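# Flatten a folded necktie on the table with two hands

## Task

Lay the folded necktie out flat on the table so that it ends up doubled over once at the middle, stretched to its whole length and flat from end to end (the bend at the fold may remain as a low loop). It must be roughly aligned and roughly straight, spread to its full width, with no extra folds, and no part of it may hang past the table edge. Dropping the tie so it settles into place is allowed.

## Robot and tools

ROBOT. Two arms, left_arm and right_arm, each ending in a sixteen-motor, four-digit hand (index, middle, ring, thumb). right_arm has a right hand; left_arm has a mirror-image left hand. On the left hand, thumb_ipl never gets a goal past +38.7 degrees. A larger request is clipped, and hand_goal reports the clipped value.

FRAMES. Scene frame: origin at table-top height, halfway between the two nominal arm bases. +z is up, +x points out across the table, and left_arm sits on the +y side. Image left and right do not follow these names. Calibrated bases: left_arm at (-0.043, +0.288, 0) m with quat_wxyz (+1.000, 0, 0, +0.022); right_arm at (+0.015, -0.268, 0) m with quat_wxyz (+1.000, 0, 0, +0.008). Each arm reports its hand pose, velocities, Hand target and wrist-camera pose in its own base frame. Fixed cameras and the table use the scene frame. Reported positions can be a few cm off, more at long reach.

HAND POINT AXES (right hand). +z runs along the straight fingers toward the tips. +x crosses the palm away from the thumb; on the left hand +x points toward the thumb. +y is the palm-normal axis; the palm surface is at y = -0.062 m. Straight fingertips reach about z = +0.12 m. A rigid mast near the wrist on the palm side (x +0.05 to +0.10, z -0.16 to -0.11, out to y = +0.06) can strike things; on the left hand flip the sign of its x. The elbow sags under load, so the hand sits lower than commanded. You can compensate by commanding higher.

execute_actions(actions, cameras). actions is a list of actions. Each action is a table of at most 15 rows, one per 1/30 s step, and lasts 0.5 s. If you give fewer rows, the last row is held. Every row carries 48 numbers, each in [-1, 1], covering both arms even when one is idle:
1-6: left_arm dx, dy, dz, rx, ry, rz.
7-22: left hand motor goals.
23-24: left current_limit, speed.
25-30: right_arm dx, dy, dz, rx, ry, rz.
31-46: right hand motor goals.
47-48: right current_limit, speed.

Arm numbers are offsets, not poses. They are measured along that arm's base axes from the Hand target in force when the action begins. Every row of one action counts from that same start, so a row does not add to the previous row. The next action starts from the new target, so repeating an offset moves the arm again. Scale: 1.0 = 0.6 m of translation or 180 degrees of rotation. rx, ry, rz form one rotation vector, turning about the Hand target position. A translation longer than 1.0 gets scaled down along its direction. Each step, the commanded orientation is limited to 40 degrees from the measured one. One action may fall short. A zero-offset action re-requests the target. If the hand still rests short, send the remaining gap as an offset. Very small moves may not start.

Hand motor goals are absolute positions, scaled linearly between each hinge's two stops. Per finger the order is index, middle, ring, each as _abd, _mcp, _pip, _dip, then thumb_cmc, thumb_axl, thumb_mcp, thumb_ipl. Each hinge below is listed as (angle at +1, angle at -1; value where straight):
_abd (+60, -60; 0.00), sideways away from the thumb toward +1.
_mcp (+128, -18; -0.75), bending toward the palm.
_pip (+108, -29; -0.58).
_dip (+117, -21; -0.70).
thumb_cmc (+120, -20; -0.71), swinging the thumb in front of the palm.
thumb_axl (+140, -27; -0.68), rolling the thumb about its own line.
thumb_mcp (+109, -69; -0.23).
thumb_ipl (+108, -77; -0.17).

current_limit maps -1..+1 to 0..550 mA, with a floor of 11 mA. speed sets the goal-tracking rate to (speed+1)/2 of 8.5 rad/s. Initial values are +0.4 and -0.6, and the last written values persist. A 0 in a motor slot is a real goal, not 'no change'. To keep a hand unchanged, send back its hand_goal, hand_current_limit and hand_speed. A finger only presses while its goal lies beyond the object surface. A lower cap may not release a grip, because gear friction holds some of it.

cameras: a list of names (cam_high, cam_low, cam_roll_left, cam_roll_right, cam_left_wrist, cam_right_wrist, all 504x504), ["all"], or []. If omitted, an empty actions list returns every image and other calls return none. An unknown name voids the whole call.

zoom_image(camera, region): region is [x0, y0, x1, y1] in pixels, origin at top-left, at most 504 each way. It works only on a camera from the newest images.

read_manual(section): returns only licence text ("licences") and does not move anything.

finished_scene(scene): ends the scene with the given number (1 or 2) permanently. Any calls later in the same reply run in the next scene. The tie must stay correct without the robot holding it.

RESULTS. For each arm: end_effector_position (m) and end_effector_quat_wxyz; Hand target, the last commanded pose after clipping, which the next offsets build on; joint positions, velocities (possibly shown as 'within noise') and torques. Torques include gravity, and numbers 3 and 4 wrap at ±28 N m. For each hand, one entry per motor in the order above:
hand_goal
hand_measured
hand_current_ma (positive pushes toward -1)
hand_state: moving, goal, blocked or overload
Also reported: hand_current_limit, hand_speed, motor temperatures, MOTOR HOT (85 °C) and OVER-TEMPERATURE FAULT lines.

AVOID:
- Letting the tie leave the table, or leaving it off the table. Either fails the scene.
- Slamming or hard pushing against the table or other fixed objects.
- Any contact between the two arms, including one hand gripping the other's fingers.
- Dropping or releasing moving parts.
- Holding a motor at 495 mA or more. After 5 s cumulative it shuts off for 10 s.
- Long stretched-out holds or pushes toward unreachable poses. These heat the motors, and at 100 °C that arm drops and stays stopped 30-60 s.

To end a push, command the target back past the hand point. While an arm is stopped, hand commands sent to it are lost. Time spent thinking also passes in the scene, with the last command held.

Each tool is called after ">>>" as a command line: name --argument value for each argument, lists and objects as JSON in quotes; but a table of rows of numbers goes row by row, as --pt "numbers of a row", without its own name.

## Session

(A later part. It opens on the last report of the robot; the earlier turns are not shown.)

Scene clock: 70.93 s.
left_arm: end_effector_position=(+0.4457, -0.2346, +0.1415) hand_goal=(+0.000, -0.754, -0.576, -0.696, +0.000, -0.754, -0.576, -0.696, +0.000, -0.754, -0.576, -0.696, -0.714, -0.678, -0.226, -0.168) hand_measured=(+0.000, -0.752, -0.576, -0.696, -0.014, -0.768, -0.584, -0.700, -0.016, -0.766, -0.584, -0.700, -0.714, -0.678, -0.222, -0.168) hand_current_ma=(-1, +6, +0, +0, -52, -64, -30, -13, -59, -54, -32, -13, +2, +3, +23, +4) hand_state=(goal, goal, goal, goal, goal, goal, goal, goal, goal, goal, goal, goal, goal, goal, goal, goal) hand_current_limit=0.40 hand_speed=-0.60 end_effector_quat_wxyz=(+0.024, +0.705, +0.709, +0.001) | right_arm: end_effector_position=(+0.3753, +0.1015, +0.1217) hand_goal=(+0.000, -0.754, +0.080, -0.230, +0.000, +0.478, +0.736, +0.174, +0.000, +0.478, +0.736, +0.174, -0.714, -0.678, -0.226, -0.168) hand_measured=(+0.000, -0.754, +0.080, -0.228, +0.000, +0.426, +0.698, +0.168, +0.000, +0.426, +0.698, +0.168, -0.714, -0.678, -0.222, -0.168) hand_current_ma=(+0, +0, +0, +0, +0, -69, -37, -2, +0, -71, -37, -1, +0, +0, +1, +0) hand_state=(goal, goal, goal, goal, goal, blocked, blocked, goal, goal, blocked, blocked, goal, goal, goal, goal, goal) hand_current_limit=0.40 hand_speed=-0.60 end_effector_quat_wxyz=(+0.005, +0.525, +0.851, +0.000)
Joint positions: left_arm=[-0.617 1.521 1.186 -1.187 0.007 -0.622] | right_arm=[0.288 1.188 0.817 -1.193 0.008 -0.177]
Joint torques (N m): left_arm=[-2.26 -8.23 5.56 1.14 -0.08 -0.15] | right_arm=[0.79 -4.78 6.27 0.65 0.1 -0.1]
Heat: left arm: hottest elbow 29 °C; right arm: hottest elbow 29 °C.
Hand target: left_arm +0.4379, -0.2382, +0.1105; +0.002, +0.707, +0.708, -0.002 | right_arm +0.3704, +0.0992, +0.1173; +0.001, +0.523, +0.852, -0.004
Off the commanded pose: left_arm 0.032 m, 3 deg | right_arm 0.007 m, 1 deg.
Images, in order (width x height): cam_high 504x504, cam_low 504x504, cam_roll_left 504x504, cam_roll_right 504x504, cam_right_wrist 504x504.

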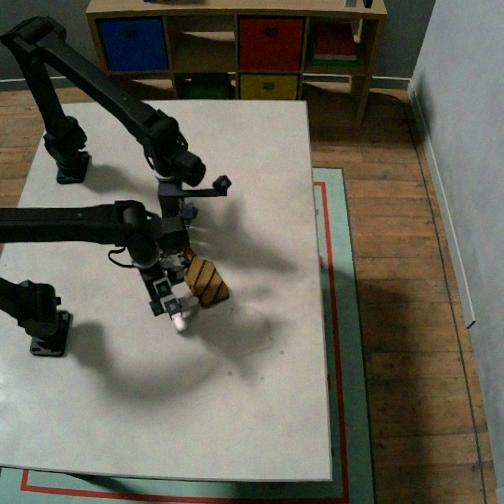

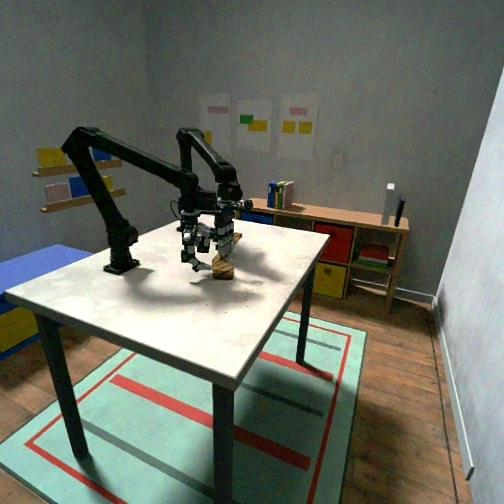

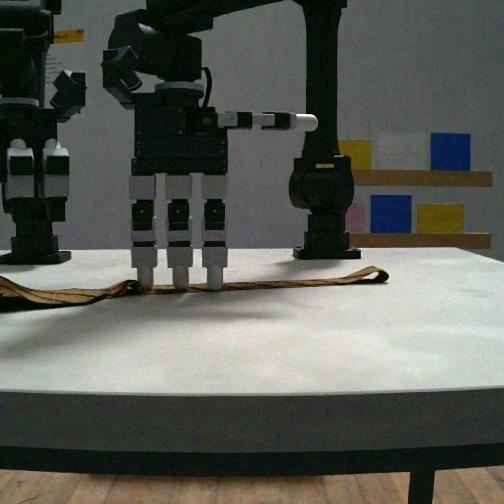

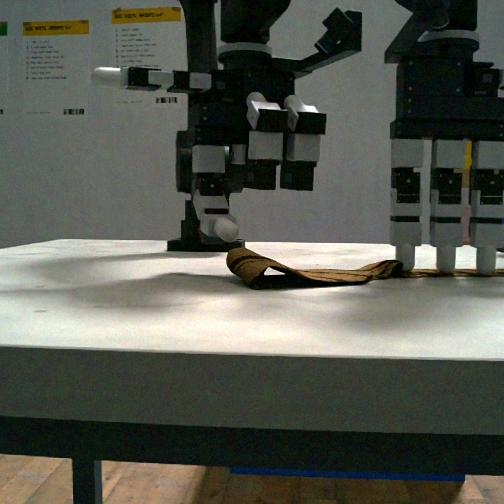

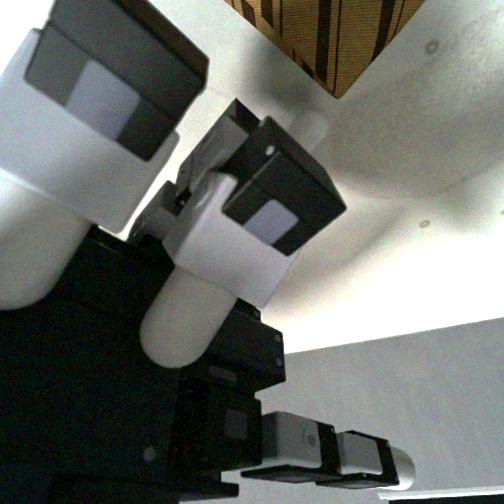

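>>> execute_actions --actions '[[[0,0,0.08,0,0,0,0,-0.754,-0.576,-0.696,0,-0.754,-0.576,-0.696,0,-0.754,-0.576,-0.696,-0.714,-0.678,-0.226,-0.168,0.4,-0.6,0,0,0.02,0,0,0,0,-0.548,-0.358,-0.551,0,-0.548,-0.358,-0.551,0,-0.548,-0.358,-0.551,-0.714,-0.678,-0.226,-0.168,0.4,-0.6]],[[-0.01,0.14,0,0,0,0,0,-0.754,-0.576,-0.696,0,-0.754,-0.576,-0.696,0,-0.754,-0.576,-0.696,-0.714,-0.678,-0.226,-0.168,0.4,-0.6,0,0,0.02,0,0,0,0,-0.548,-0.358,-0.551,0,-0.548,-0.358,-0.551,0,-0.548,-0.358,-0.551,-0.714,-0.678,-0.226,-0.168,0.4,-0.6]],[[0,0,0,0,0,0,0,-0.754,-0.576,-0.696,0,-0.754,-0.576,-0.696,0,-0.754,-0.576,-0.696,-0.714,-0.678,-0.226,-0.168,0.4,-0.6,0.05,0.05,0.02,0,0,0,0,-0.548,-0.358,-0.551,0,-0.548,-0.358,-0.551,0,-0.548,-0.358,-0.551,-0.714,-0.678,-0.226,-0.168,0.4,-0.6]]]' --cameras '["all"]'

>>> zoom_image --camera "cam_left_wrist" --region '[120, 0, 504, 270]'

>>> zoom_image --camera "cam_high" --region '[100, 180, 280, 340]'

>>> zoom_image --camera "cam_right_wrist" --region '[0, 0, 504, 400]'

Scene clock: 78.47 s.
left_arm: end_effector_position=(+0.4285, -0.1456, +0.1542) hand_goal=(+0.000, -0.754, -0.576, -0.696, +0.000, -0.754, -0.576, -0.696, +0.000, -0.754, -0.576, -0.696, -0.714, -0.678, -0.226, -0.168) hand_measured=(+0.000, -0.752, -0.576, -0.696, +0.000, -0.752, -0.578, -0.698, +0.002, -0.752, -0.576, -0.698, -0.712, -0.678, -0.222, -0.168) hand_current_ma=(+1, +9, +1, +0, -2, +6, -5, -8, +7, +8, +0, -4, +4, +3, +23, +4) hand_state=(goal, goal, goal, goal, goal, goal, goal, goal, goal, goal, goal, goal, goal, goal, goal, goal) hand_current_limit=0.40 hand_speed=-0.60 end_effector_quat_wxyz=(-0.003, +0.698, +0.716, -0.004) | right_arm: end_effector_position=(+0.3876, +0.1257, +0.1406) hand_goal=(+0.000, -0.548, -0.358, -0.552, +0.000, -0.548, -0.358, -0.552, +0.000, -0.548, -0.358, -0.552, -0.714, -0.678, -0.226, -0.168) hand_measured=(+0.000, -0.550, -0.358, -0.550, +0.000, -0.550, -0.358, -0.550, +0.000, -0.550, -0.356, -0.550, -0.714, -0.678, -0.222, -0.168) hand_current_ma=(+0, +0, +0, +0, +0, +0, +0, +0, +0, +0, +0, +0, +0, +0, +1, +0) hand_state=(goal, goal, goal, goal, goal, goal, goal, goal, goal, goal, goal, goal, goal, goal, goal, goal) hand_current_limit=0.40 hand_speed=-0.60 end_effector_quat_wxyz=(-0.007, +0.519, +0.855, -0.012)
Joint positions: left_arm=[-0.457 1.392 1.092 -1.28 0.005 -0.482] | right_arm=[0.343 1.244 0.922 -1.277 0.004 -0.136]
Joint torques (N m): left_arm=[-1.9 -9.35 8.96 0.2 0.02 0.08] | right_arm=[1.14 -4.66 9.72 0.39 0.23 0.01]
Heat: left arm: hottest elbow 28 °C; right arm: hottest elbow 29 °C.
Hand target: left_arm +0.4320, -0.1542, +0.1585; +0.002, +0.706, +0.708, -0.002 | right_arm +0.4004, +0.1293, +0.1533; +0.001, +0.523, +0.852, -0.004
Off the commanded pose: left_arm 0.010 m, 1 deg | right_arm 0.018 m, 1 deg.

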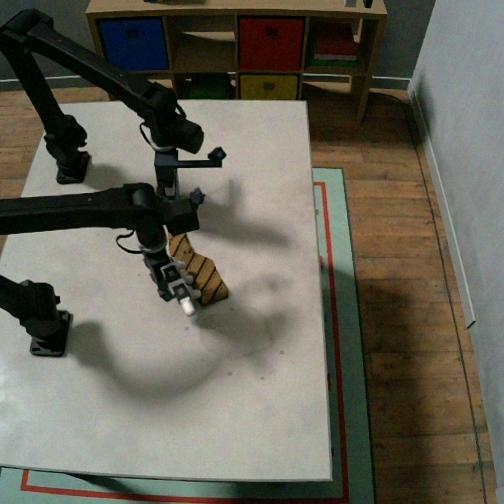

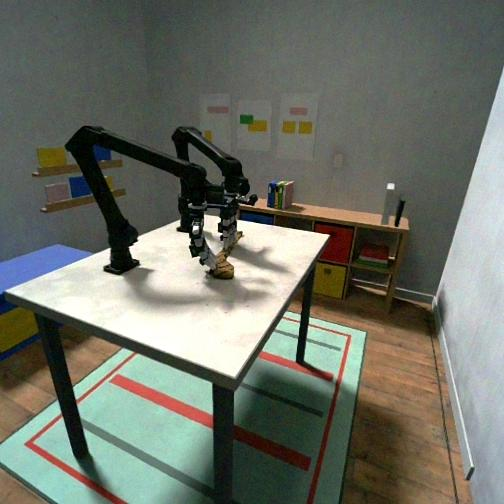

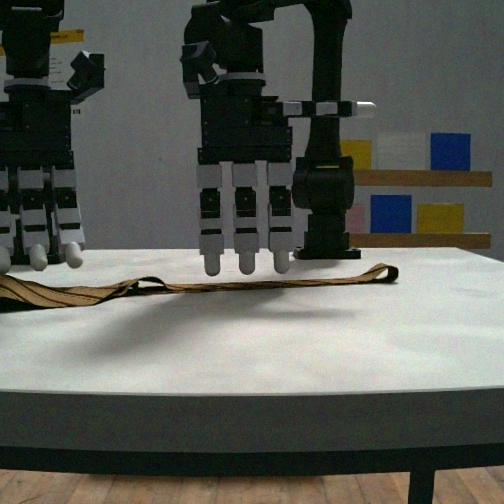

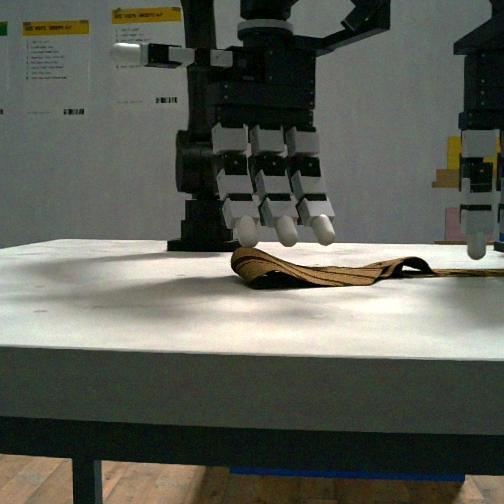

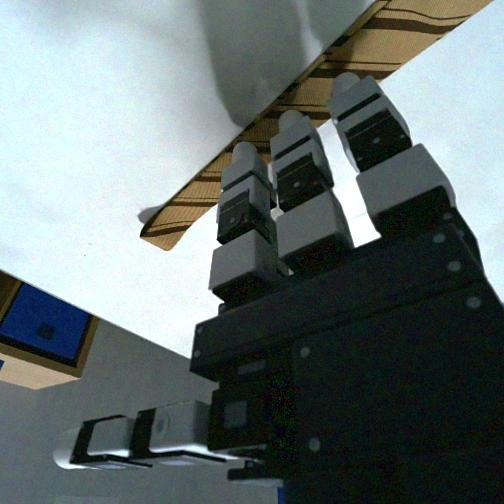

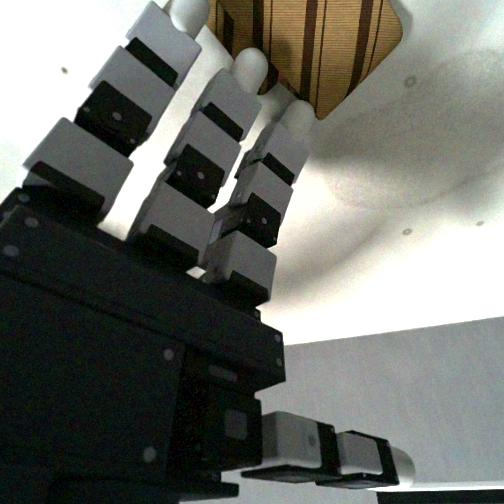

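Scaled by 1.312 from the camera's 504x504 image, which has a finer 720x720 frame.

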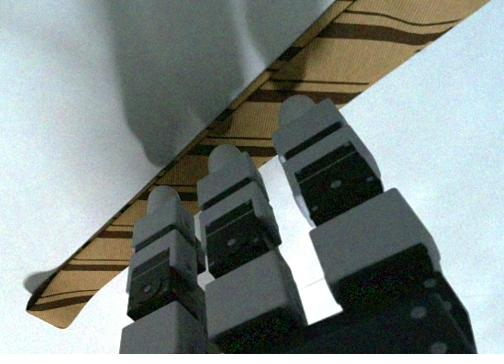

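Scaled by 2.800 from the camera's 504x504 image, which has a finer 720x720 frame.

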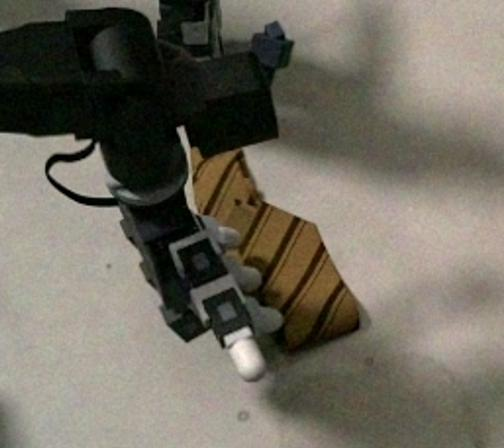

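Scaled by 1.000.

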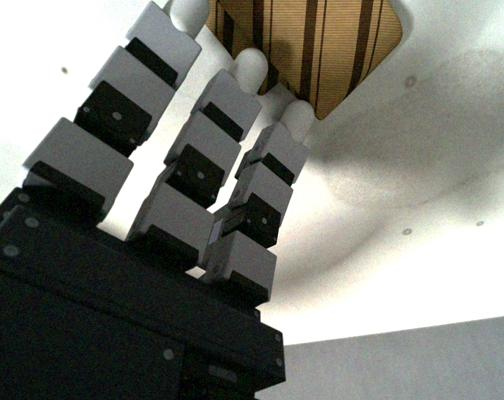

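>>> zoom_image --camera "cam_roll_right" --region '[220, 220, 504, 310]'

>>> zoom_image --camera "cam_low" --region '[180, 210, 270, 290]'

>>> zoom_image --camera "cam_roll_left" --region '[0, 220, 250, 330]'

Scaled by 1.775 from the camera's 504x504 image, which has a finer 720x720 frame.

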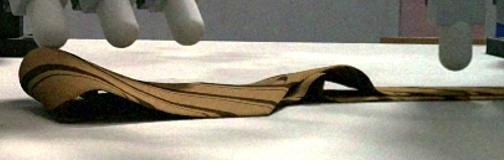

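Scaled by 5.600 from the camera's 504x504 image, which has a finer 720x720 frame.

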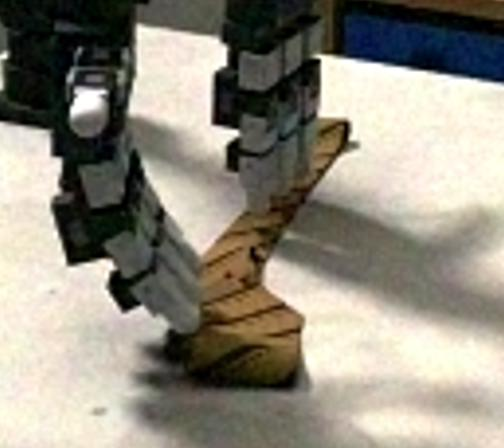

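Scaled by 2.016 from the camera's 504x504 image, which has a finer 720x720 frame.

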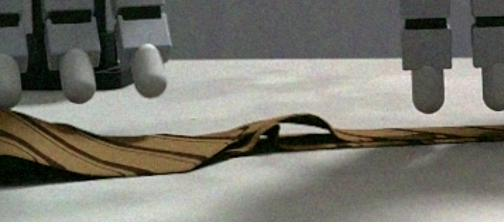

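>>> execute_actions --actions '[[[-0.008,0.065,0,0,0,0,0,-0.754,-0.576,-0.696,0,-0.754,-0.576,-0.696,0,-0.754,-0.576,-0.696,-0.714,-0.678,-0.226,-0.168,0.4,-0.6,0.02,0.04,0,0,0,0,0,-0.548,-0.358,-0.551,0,-0.548,-0.358,-0.551,0,-0.548,-0.358,-0.551,-0.714,-0.678,-0.226,-0.168,0.4,-0.6]],[[0,0,-0.05,0,0,0,0,-0.754,-0.576,-0.696,0,-0.754,-0.576,-0.696,0,-0.754,-0.576,-0.696,-0.714,-0.678,-0.226,-0.168,0.4,-0.6,0.015,0.05,0,0,0,0,0,-0.548,-0.358,-0.551,0,-0.548,-0.358,-0.551,0,-0.548,-0.358,-0.551,-0.714,-0.678,-0.226,-0.168,0.4,-0.6]],[[0,0,-0.03,0,0,0,0,-0.754,-0.576,-0.696,0,-0.754,-0.576,-0.696,0,-0.754,-0.576,-0.696,-0.714,-0.678,-0.226,-0.168,0.4,-0.6,0,0,0,0,0,0,0,-0.548,-0.358,-0.551,0,-0.548,-0.358,-0.551,0,-0.548,-0.358,-0.551,-0.714,-0.678,-0.226,-0.168,0.4,-0.6]]]' --cameras '["all"]'

>>> zoom_image --camera "cam_high" --region '[100, 180, 280, 340]'

>>> zoom_image --camera "cam_low" --region '[180, 210, 270, 290]'

Scene clock: 81.57 s.
left_arm: end_effector_position=(+0.4333, -0.1188, +0.1407) hand_goal=(+0.000, -0.754, -0.576, -0.696, +0.000, -0.754, -0.576, -0.696, +0.000, -0.754, -0.576, -0.696, -0.714, -0.678, -0.226, -0.168) hand_measured=(+0.000, -0.754, -0.576, -0.696, -0.012, -0.768, -0.584, -0.700, -0.012, -0.772, -0.588, -0.702, -0.712, -0.678, -0.222, -0.168) hand_current_ma=(+1, +0, +0, +0, -41, -59, -28, -13, -42, -76, -47, -21, +4, +3, +24, +4) hand_state=(goal, goal, goal, goal, goal, goal, goal, goal, goal, goal, goal, goal, goal, goal, goal, goal) hand_current_limit=0.40 hand_speed=-0.60 end_effector_quat_wxyz=(+0.026, +0.704, +0.710, +0.007) | right_arm: end_effector_position=(+0.4039, +0.1771, +0.1387) hand_goal=(+0.000, -0.548, -0.358, -0.552, +0.000, -0.548, -0.358, -0.552, +0.000, -0.548, -0.358, -0.552, -0.714, -0.678, -0.226, -0.168) hand_measured=(+0.000, -0.552, -0.358, -0.550, +0.000, -0.550, -0.358, -0.550, -0.002, -0.550, -0.358, -0.550, -0.714, -0.678, -0.222, -0.168) hand_current_ma=(+0, -1, +0, +0, +0, +0, +0, +0, +0, +0, +0, +0, +0, +0, +1, +0) hand_state=(goal, goal, goal, goal, goal, goal, goal, goal, goal, goal, goal, goal, goal, goal, goal, goal) hand_current_limit=0.40 hand_speed=-0.60 end_effector_quat_wxyz=(-0.010, +0.518, +0.855, -0.018)
Joint positions: left_arm=[-0.382 1.347 0.999 -1.169 0.008 -0.39] | right_arm=[0.464 1.348 1.013 -1.277 0.003 -0.018]
Joint torques (N m): left_arm=[-0.85 -5.66 5.27 0.99 -0.09 0.05] | right_arm=[1.26 -5.89 10.04 0.55 0.25 0.04]
Heat: left arm: hottest elbow 28 °C; right arm: hottest elbow 29 °C.
Hand target: left_arm +0.4272, -0.1151, +0.1103; +0.002, +0.706, +0.708, -0.002 | right_arm +0.4214, +0.1832, +0.1533; +0.001, +0.523, +0.852, -0.004
Off the commanded pose: left_arm 0.031 m, 3 deg | right_arm 0.024 m, 2 deg.

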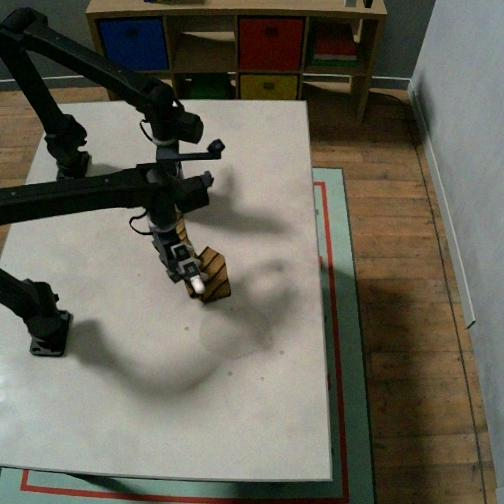

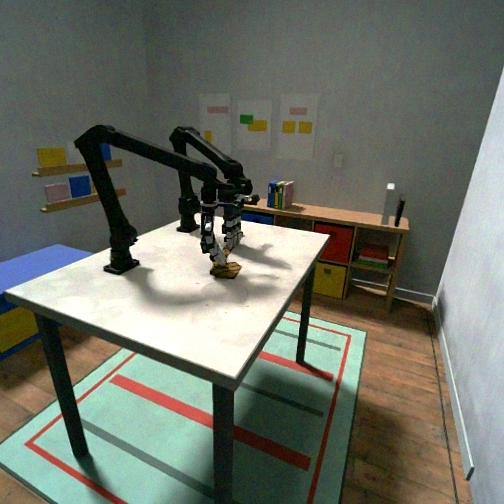

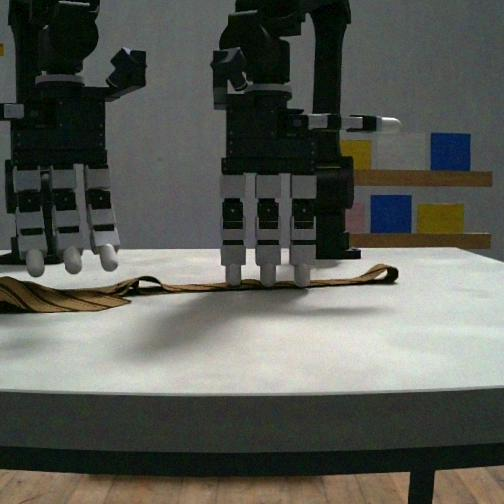

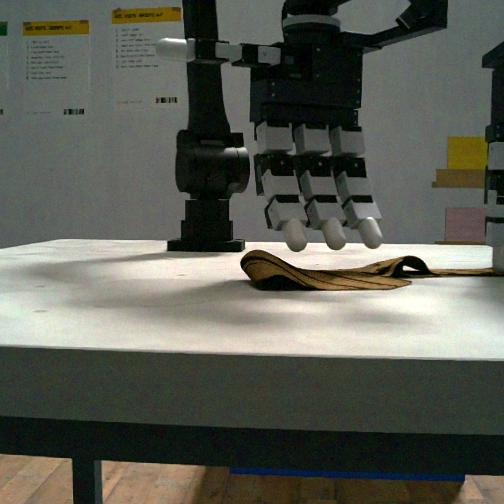

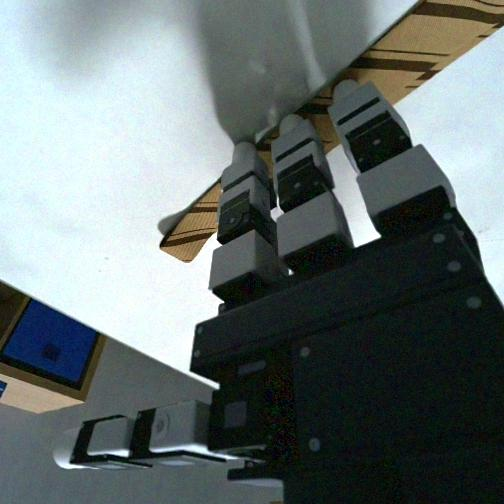

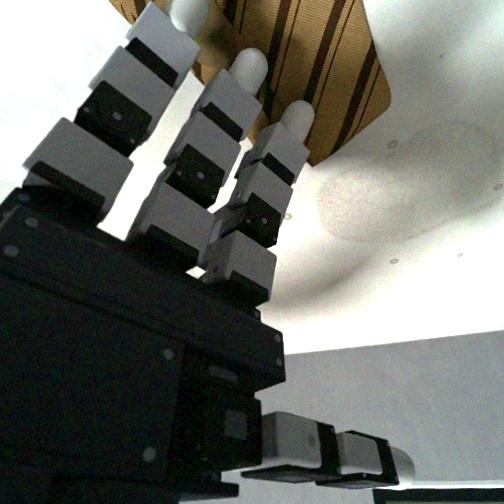

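Scaled by 2.800 from the camera's 504x504 image, which has a finer 720x720 frame.

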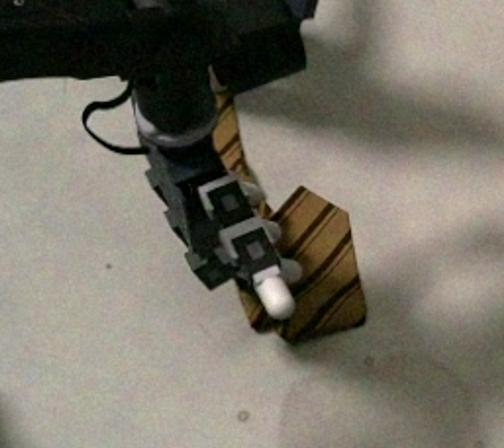

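Scaled by 5.600 from the camera's 504x504 image, which has a finer 720x720 frame.

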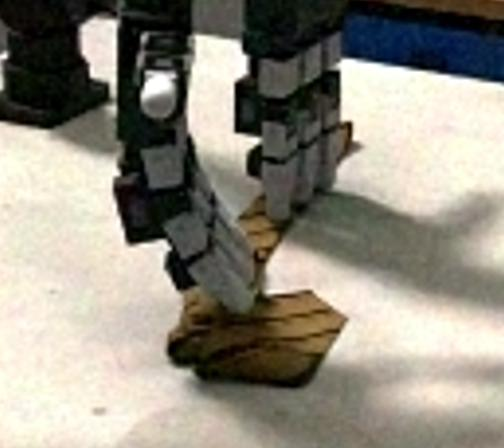

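>>> execute_actions --actions '[[[0,0,0,0,0,0,0,-0.754,-0.576,-0.696,0,-0.754,-0.576,-0.696,0,-0.754,-0.576,-0.696,-0.714,-0.678,-0.226,-0.168,0.4,-0.6,0,0,0.1,0,0,0,0,-0.754,-0.576,-0.696,0,-0.754,-0.576,-0.696,0,-0.754,-0.576,-0.696,-0.714,-0.678,-0.226,-0.168,0.4,-0.6]],[[0,0,0,0,0,0,0,-0.754,-0.576,-0.696,0,-0.754,-0.576,-0.696,0,-0.754,-0.576,-0.696,-0.714,-0.678,-0.226,-0.168,0.4,-0.6,-0.15,-0.15,0.05,0,0,0,0,-0.754,-0.576,-0.696,0,-0.754,-0.576,-0.696,0,-0.754,-0.576,-0.696,-0.714,-0.678,-0.226,-0.168,0.4,-0.6]],[[0,0,0,0,0,0,0,-0.754,-0.576,-0.696,0,-0.754,-0.576,-0.696,0,-0.754,-0.576,-0.696,-0.714,-0.678,-0.226,-0.168,0.4,-0.6,-0.15,-0.15,0.05,0,0,0,0,-0.754,-0.576,-0.696,0,-0.754,-0.576,-0.696,0,-0.754,-0.576,-0.696,-0.714,-0.678,-0.226,-0.168,0.4,-0.6]]]' --cameras '["cam_high","cam_low","cam_roll_left","cam_roll_right","cam_right_wrist"]'

>>> zoom_image --camera "cam_high" --region '[140, 180, 280, 320]'

>>> zoom_image --camera "cam_low" --region '[180, 210, 270, 290]'

>>> zoom_image --camera "cam_roll_right" --region '[220, 220, 504, 310]'

Scene clock: 84.63 s.
left_arm: end_effector_position=(+0.4333, -0.1188, +0.1407) hand_goal=(+0.000, -0.754, -0.576, -0.696, +0.000, -0.754, -0.576, -0.696, +0.000, -0.754, -0.576, -0.696, -0.714, -0.678, -0.226, -0.168) hand_measured=(+0.000, -0.754, -0.576, -0.696, -0.012, -0.768, -0.584, -0.700, -0.012, -0.772, -0.588, -0.702, -0.712, -0.678, -0.222, -0.168) hand_current_ma=(+1, +0, +0, +0, -41, -59, -28, -13, -42, -76, -47, -21, +4, +3, +24, +4) hand_state=(goal, goal, goal, goal, goal, goal, goal, goal, goal, goal, goal, goal, goal, goal, goal, goal) hand_current_limit=0.40 hand_speed=-0.60 end_effector_quat_wxyz=(+0.026, +0.704, +0.709, +0.007) | right_arm: end_effector_position=(+0.2445, +0.0031, +0.2811) hand_goal=(+0.000, -0.754, -0.576, -0.696, +0.000, -0.754, -0.576, -0.696, +0.000, -0.754, -0.576, -0.696, -0.714, -0.678, -0.226, -0.168) hand_measured=(+0.000, -0.754, -0.574, -0.694, +0.000, -0.754, -0.574, -0.694, +0.000, -0.754, -0.574, -0.694, -0.716, -0.678, -0.222, -0.168) hand_current_ma=(+0, +0, +0, +0, +0, +0, +0, +0, +0, +0, +0, +0, +0, +0, +1, +0) hand_state=(goal, goal, goal, goal, goal, goal, goal, goal, goal, goal, goal, goal, goal, goal, goal, goal) hand_current_limit=0.40 hand_speed=-0.60 end_effector_quat_wxyz=(+0.067, +0.523, +0.849, +0.034)
Joint positions: left_arm=[-0.382 1.347 0.999 -1.169 0.008 -0.39] | right_arm=[-0.091 0.63 0.908 -1.699 -0.001 -0.557]
Joint torques (N m): left_arm=[-0.91 -5.83 5.24 0.98 -0.08 0.05] | right_arm=[1.38 2.14 6.11 0.91 0.09 -0.12]
Heat: left arm: hottest elbow 28 °C; right arm: hottest elbow 29 °C.
Hand target: left_arm +0.4272, -0.1151, +0.1103; +0.002, +0.706, +0.708, -0.002 | right_arm +0.2413, +0.0033, +0.2733; +0.001, +0.523, +0.852, -0.004
Off the commanded pose: left_arm 0.031 m, 3 deg | right_arm 0.008 m, 9 deg.
joint sent to its limit (right arm) — joint 4 (wrist pitch), lower limit. The joint targets are off in orientation, not in position.
Images, in order (width x height): cam_high 504x504, cam_low 504x504, cam_roll_left 504x504, cam_roll_right 504x504, cam_right_wrist 504x504.

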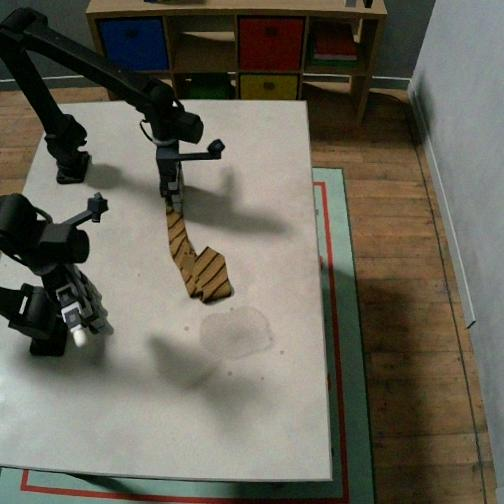

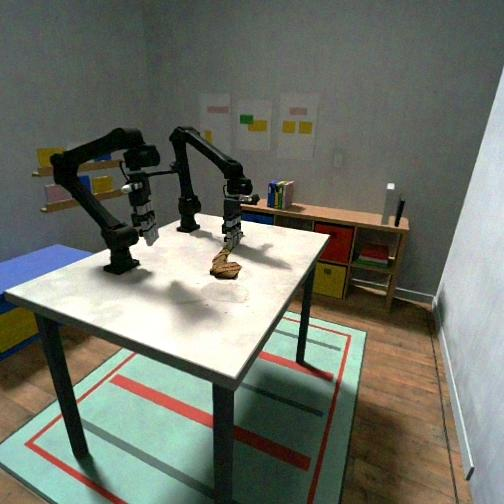

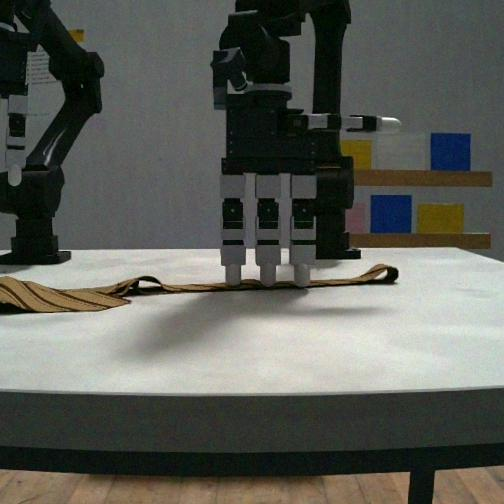

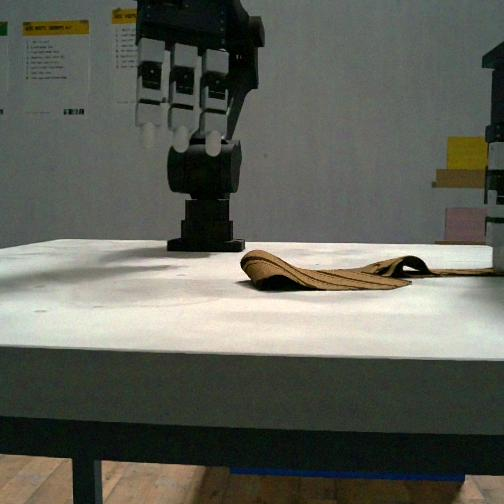

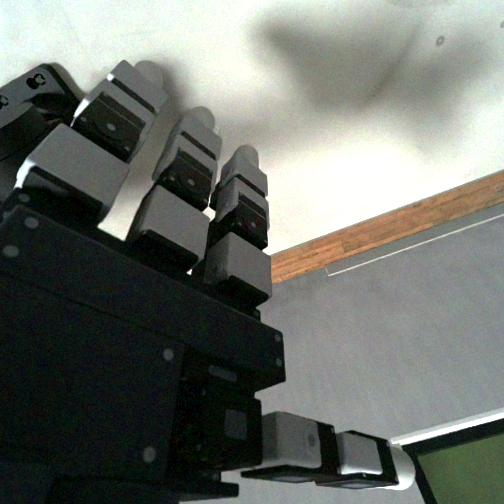

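Scaled by 3.600 from the camera's 504x504 image, which has a finer 720x720 frame.

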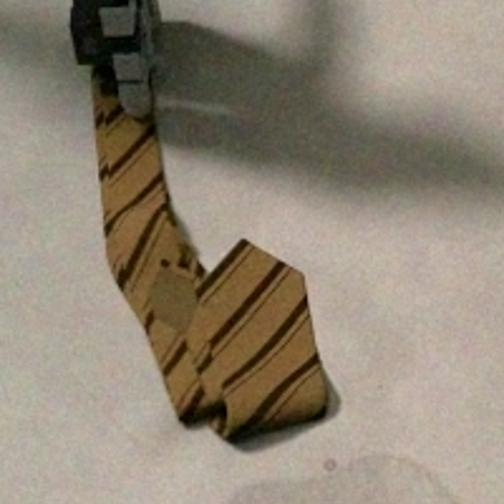

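Scaled by 5.600 from the camera's 504x504 image, which has a finer 720x720 frame.

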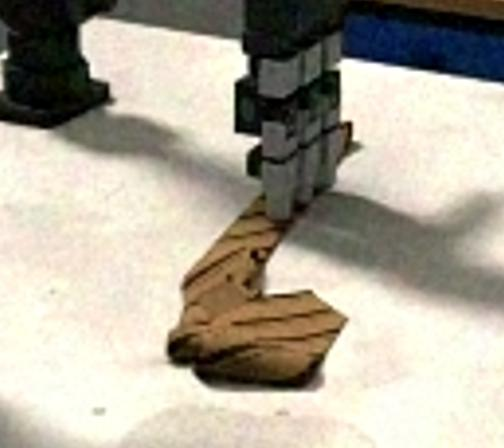

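Scaled by 1.775 from the camera's 504x504 image, which has a finer 720x720 frame.

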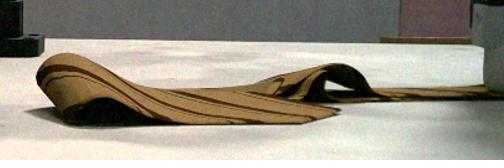

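>>> execute_actions --actions '[[[0,0,0,0,0,0,0,-0.754,-0.576,-0.696,0,-0.754,-0.576,-0.696,0,-0.754,-0.576,-0.696,-0.714,-0.678,-0.226,-0.168,0.4,-0.6,0.068,0.03,0.03,0.0596,0.0971,-0.1387,0,-0.754,-0.576,-0.696,0,-0.754,-0.576,-0.696,0,-0.754,-0.576,-0.696,-0.714,-0.678,-0.226,-0.168,0.4,-0.6]],[[0,0,0,0,0,0,0,-0.754,-0.576,-0.696,0,-0.754,-0.576,-0.696,0,-0.754,-0.576,-0.696,-0.714,-0.678,-0.226,-0.168,0.4,-0.6,0.068,0.06,0,0.0596,0.0971,-0.1387,0,-0.754,-0.576,-0.696,0,-0.754,-0.576,-0.696,0,-0.754,-0.576,-0.696,-0.714,-0.678,-0.226,-0.168,0.4,-0.6]]]' --cameras '["cam_high","cam_low"]'

Scene clock: 90.33 s.
left_arm: end_effector_position=(+0.4333, -0.1188, +0.1407) hand_goal=(+0.000, -0.754, -0.576, -0.696, +0.000, -0.754, -0.576, -0.696, +0.000, -0.754, -0.576, -0.696, -0.714, -0.678, -0.226, -0.168) hand_measured=(+0.000, -0.754, -0.576, -0.696, -0.012, -0.768, -0.584, -0.700, -0.012, -0.772, -0.588, -0.702, -0.712, -0.678, -0.222, -0.168) hand_current_ma=(+1, +0, +0, +0, -41, -59, -28, -13, -42, -76, -47, -21, +4, +3, +24, +4) hand_state=(goal, goal, goal, goal, goal, goal, goal, goal, goal, goal, goal, goal, goal, goal, goal, goal) hand_current_limit=0.40 hand_speed=-0.60 end_effector_quat_wxyz=(+0.026, +0.704, +0.709, +0.007) | right_arm: end_effector_position=(+0.3164, +0.0591, +0.2709) hand_goal=(+0.000, -0.754, -0.576, -0.696, +0.000, -0.754, -0.576, -0.696, +0.000, -0.754, -0.576, -0.696, -0.714, -0.678, -0.226, -0.168) hand_measured=(-0.002, -0.752, -0.576, -0.694, -0.002, -0.752, -0.576, -0.694, -0.002, -0.750, -0.576, -0.694, -0.712, -0.678, -0.222, -0.168) hand_current_ma=(+0, +0, +0, +0, +0, +0, +0, +0, +0, +1, +0, +0, +0, +0, +1, +0) hand_state=(goal, goal, goal, goal, goal, goal, goal, goal, goal, goal, goal, goal, goal, goal, goal, goal) hand_current_limit=0.40 hand_speed=-0.60 end_effector_quat_wxyz=(-0.249, +0.838, +0.475, +0.099)
Joint positions: left_arm=[-0.382 1.347 0.999 -1.169 0.008 -0.39] | right_arm=[0.089 1.048 1.147 -1.697 -0.541 0.622]
Joint torques (N m): left_arm=[-1.03 -5.77 5.2 0.99 -0.1 0.05] | right_arm=[0.26 -3.43 10.15 0.4 -0.5 -0.02]
Heat: left arm: hottest elbow 28 °C; right arm: hottest elbow 29 °C.
Hand target: left_arm +0.4272, -0.1151, +0.1103; +0.002, +0.706, +0.708, -0.002 | right_arm +0.3230, +0.0572, +0.2913; -0.340, +0.793, +0.505, -0.004
Off the commanded pose: left_arm 0.031 m, 3 deg | right_arm 0.021 m, 17 deg.
joint sent to its limit (right arm) — joint 4 (wrist pitch), lower limit. The joint targets are off in orientation, not in position.
Images, in order (width x height): cam_high 504x504, cam_low 504x504.

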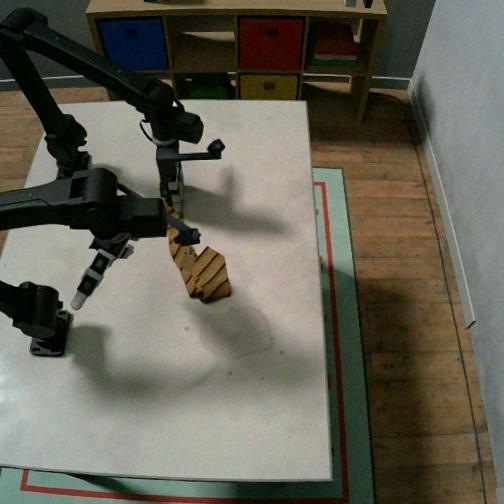

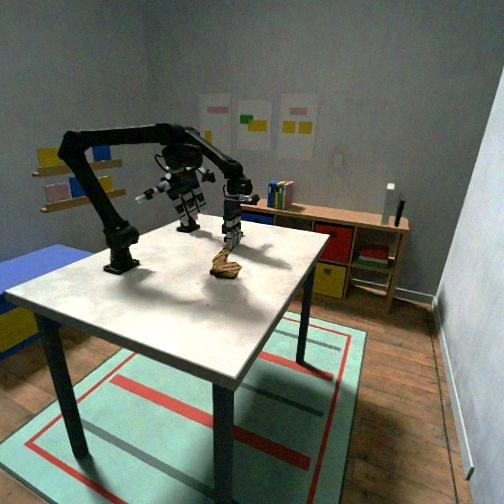

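>>> execute_actions --actions '[[[0,0,0,0,0,0,0,-0.754,-0.576,-0.696,0,-0.754,-0.576,-0.696,0,-0.754,-0.576,-0.696,-0.714,-0.678,-0.226,-0.168,0.4,-0.6,0.068,0.04,-0.03,0.0596,0.0971,-0.1387,0,-0.754,-0.576,-0.696,0,-0.754,-0.576,-0.696,0,-0.754,-0.576,-0.696,-0.714,-0.678,-0.226,-0.168,0.4,-0.6]],[[0,0,0,0,0,0,0,-0.754,-0.576,-0.696,0,-0.754,-0.576,-0.696,0,-0.754,-0.576,-0.696,-0.714,-0.678,-0.226,-0.168,0.4,-0.6,0.068,0.03,-0.06,0.0596,0.0971,-0.1387,0,-0.754,-0.576,-0.696,0,-0.754,-0.576,-0.696,0,-0.754,-0.576,-0.696,-0.714,-0.678,-0.226,-0.168,0.4,-0.6]]]' --cameras '["cam_high","cam_low","cam_right_wrist"]'

Scene clock: 92.23 s.
left_arm: end_effector_position=(+0.4333, -0.1188, +0.1407) hand_goal=(+0.000, -0.754, -0.576, -0.696, +0.000, -0.754, -0.576, -0.696, +0.000, -0.754, -0.576, -0.696, -0.714, -0.678, -0.226, -0.168) hand_measured=(+0.000, -0.754, -0.576, -0.696, -0.012, -0.768, -0.584, -0.700, -0.012, -0.772, -0.588, -0.702, -0.712, -0.678, -0.222, -0.168) hand_current_ma=(+1, +0, +0, +0, -41, -59, -28, -13, -42, -76, -47, -21, +4, +3, +24, +4) hand_state=(goal, goal, goal, goal, goal, goal, goal, goal, goal, goal, goal, goal, goal, goal, goal, goal) hand_current_limit=0.40 hand_speed=-0.60 end_effector_quat_wxyz=(+0.026, +0.704, +0.709, +0.007) | right_arm: end_effector_position=(+0.4018, +0.0964, +0.2371) hand_goal=(+0.000, -0.754, -0.576, -0.696, +0.000, -0.754, -0.576, -0.696, +0.000, -0.754, -0.576, -0.696, -0.714, -0.678, -0.226, -0.168) hand_measured=(-0.002, -0.742, -0.574, -0.694, -0.002, -0.744, -0.574, -0.694, -0.002, -0.742, -0.574, -0.694, -0.706, -0.678, -0.224, -0.168) hand_current_ma=(+0, +5, +0, +0, +0, +4, +0, +0, +0, +5, +0, +0, +3, +0, +1, +0) hand_state=(goal, goal, goal, goal, goal, goal, goal, goal, goal, goal, goal, goal, goal, goal, goal, goal) hand_current_limit=0.40 hand_speed=-0.60 end_effector_quat_wxyz=(-0.577, +0.817, +0.000, -0.002)
Joint positions: left_arm=[-0.382 1.347 0.999 -1.169 0.008 -0.39] | right_arm=[-0.09 1.517 1.345 -1.653 -1.218 1.303]
Joint torques (N m): left_arm=[-1.03 -5.77 5.24 1.03 -0.08 0.05] | right_arm=[2.08 -8.41 7.46 0.42 -0.84 0.1]
Heat: left arm: hottest elbow 27 °C; right arm: hottest elbow 29 °C.
Hand target: left_arm +0.4272, -0.1151, +0.1103; +0.002, +0.706, +0.708, -0.002 | right_arm +0.4045, +0.0992, +0.2373; -0.576, +0.818, +0.002, -0.002
Off the commanded pose: left_arm 0.031 m, 3 deg | right_arm 0.004 m, 0 deg.
Images, in order (width x height): cam_high 504x504, cam_low 504x504, cam_right_wrist 504x504.

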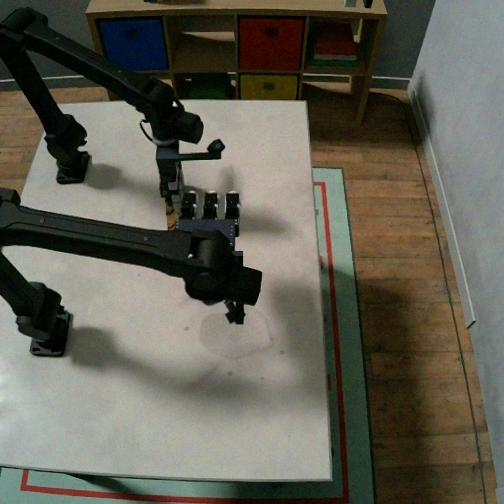

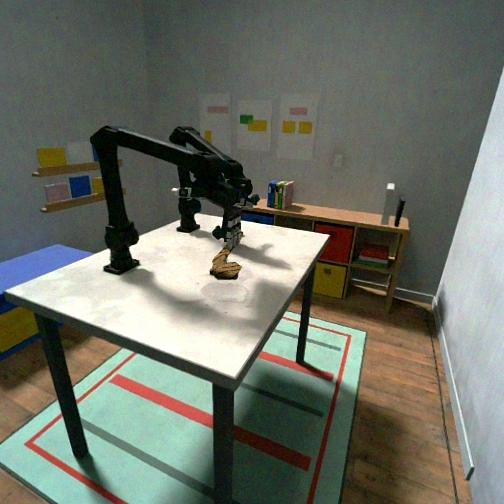

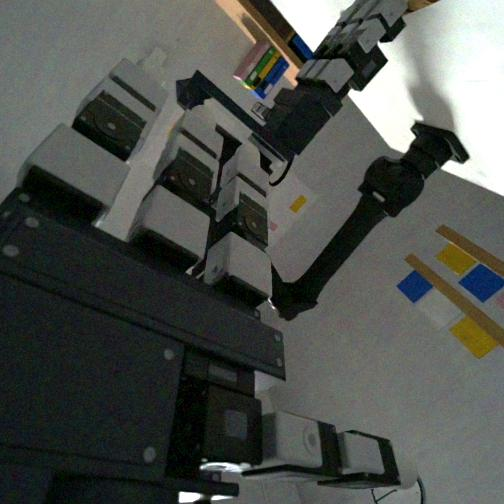

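>>> execute_actions --actions '[[[0,0,0,0,0,0,0,-0.754,-0.576,-0.696,0,-0.754,-0.576,-0.696,0,-0.754,-0.576,-0.696,-0.714,-0.678,-0.226,-0.168,0.4,-0.6,0.003,0,-0.15,0,0,0,0,-0.137,0.08,-0.406,0,-0.137,0.08,-0.406,0,-0.754,-0.576,-0.696,0.571,-0.678,-0.056,-0.005,0.4,-0.6]],[[0,0,0,0,0,0,0,-0.754,-0.576,-0.696,0,-0.754,-0.576,-0.696,0,-0.754,-0.576,-0.696,-0.714,-0.678,-0.226,-0.168,0.4,-0.6,0,0.13,0,0,0,0,0,-0.137,0.08,-0.406,0,-0.137,0.08,-0.406,0,-0.754,-0.576,-0.696,0.571,-0.678,-0.056,-0.005,0.4,-0.6]],[[0,0,0,0,0,0,0,-0.754,-0.576,-0.696,0,-0.754,-0.576,-0.696,0,-0.754,-0.576,-0.696,-0.714,-0.678,-0.226,-0.168,0.4,-0.6,0,0.10,-0.03,0,0,0,0,-0.137,0.08,-0.406,0,-0.137,0.08,-0.406,0,-0.754,-0.576,-0.696,0.571,-0.678,-0.056,-0.005,0.4,-0.6]]]' --cameras '["all"]'

>>> zoom_image --camera "cam_roll_right" --region '[220, 150, 504, 310]'

>>> zoom_image --camera "cam_roll_left" --region '[0, 150, 250, 330]'

>>> zoom_image --camera "cam_low" --region '[170, 190, 290, 290]'

Scene clock: 95.00 s.
left_arm: end_effector_position=(+0.4333, -0.1188, +0.1407) hand_goal=(+0.000, -0.754, -0.576, -0.696, +0.000, -0.754, -0.576, -0.696, +0.000, -0.754, -0.576, -0.696, -0.714, -0.678, -0.226, -0.168) hand_measured=(+0.000, -0.754, -0.576, -0.696, -0.012, -0.768, -0.584, -0.700, -0.012, -0.772, -0.588, -0.702, -0.712, -0.678, -0.222, -0.168) hand_current_ma=(+1, +0, +0, +0, -41, -59, -28, -13, -42, -76, -47, -21, +4, +3, +24, +4) hand_state=(goal, goal, goal, goal, goal, goal, goal, goal, goal, goal, goal, goal, goal, goal, goal, goal) hand_current_limit=0.40 hand_speed=-0.60 end_effector_quat_wxyz=(+0.026, +0.704, +0.709, +0.007) | right_arm: end_effector_position=(+0.4084, +0.2410, +0.1380) hand_goal=(+0.000, -0.138, +0.080, -0.406, +0.000, -0.138, +0.080, -0.406, +0.000, -0.754, -0.576, -0.696, +0.570, -0.678, -0.056, -0.006) hand_measured=(-0.002, -0.132, +0.078, -0.408, -0.002, -0.134, +0.078, -0.408, -0.002, -0.742, -0.574, -0.694, +0.568, -0.678, -0.056, -0.008) hand_current_ma=(+0, +1, +0, +0, +0, +1, +0, +0, +0, +5, +0, +0, +0, +0, +0, +0) hand_state=(goal, goal, goal, goal, goal, goal, goal, goal, goal, goal, goal, goal, goal, goal, goal, goal) hand_current_limit=0.40 hand_speed=-0.60 end_effector_quat_wxyz=(-0.574, +0.818, +0.027, -0.007)
Joint positions: left_arm=[-0.382 1.347 0.999 -1.169 0.008 -0.39] | right_arm=[0.244 1.522 1.061 -0.611 -1.173 2.085]
Joint torques (N m): left_arm=[-0.73 -5.66 5.24 0.98 -0.09 0.04] | right_arm=[0.26 -9.47 5.96 1.68 -0.71 0.03]
Heat: left arm: hottest elbow 27 °C; right arm: hottest elbow 29 °C.
Hand target: left_arm +0.4272, -0.1151, +0.1103; +0.002, +0.706, +0.708, -0.002 | right_arm +0.4063, +0.2373, +0.1293; -0.576, +0.818, +0.002, -0.002
Off the commanded pose: left_arm 0.031 m, 3 deg | right_arm 0.010 m, 3 deg.
joint sent to its limit (right arm) — joint 6 (wrist roll), upper limit. The joint targets still meet the commanded pose.

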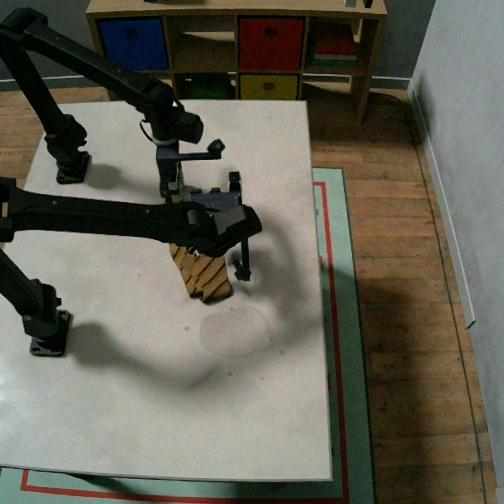

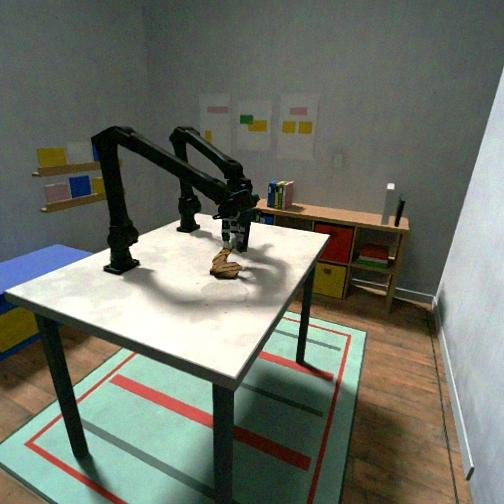

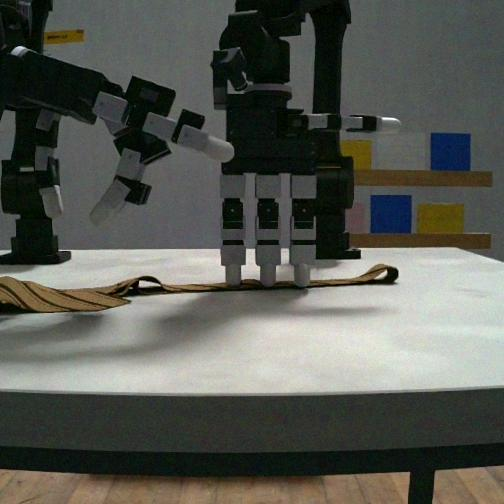

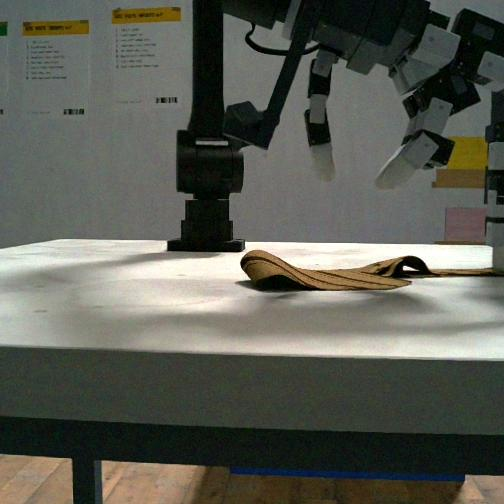

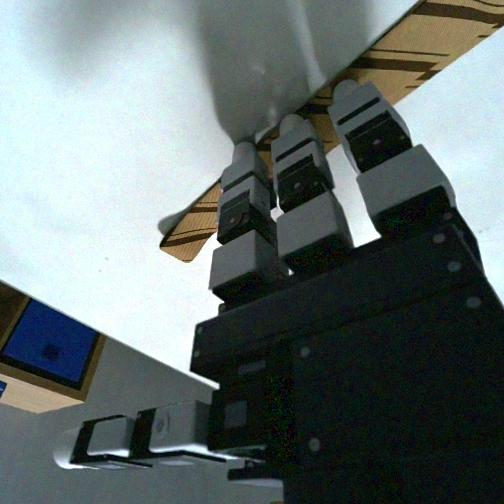

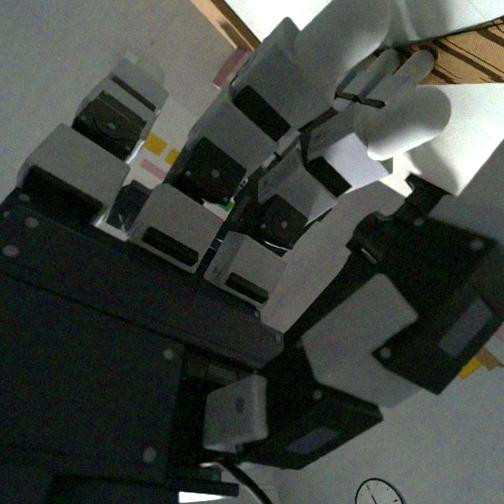

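Scaled by 1.775 from the camera's 504x504 image, which has a finer 720x720 frame.

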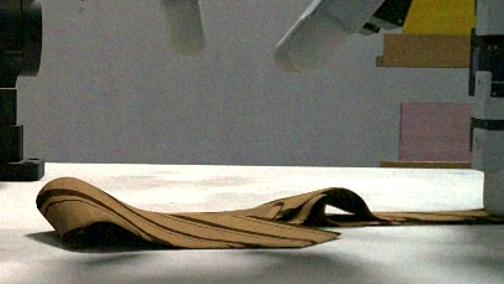

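Scaled by 2.016 from the camera's 504x504 image, which has a finer 720x720 frame.

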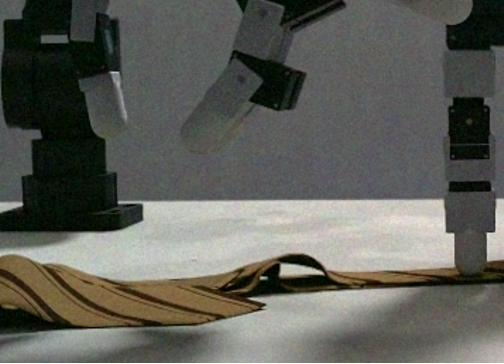

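Scaled by 4.200 from the camera's 504x504 image, which has a finer 720x720 frame.

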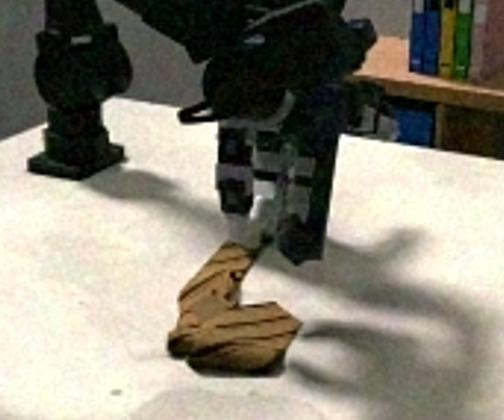

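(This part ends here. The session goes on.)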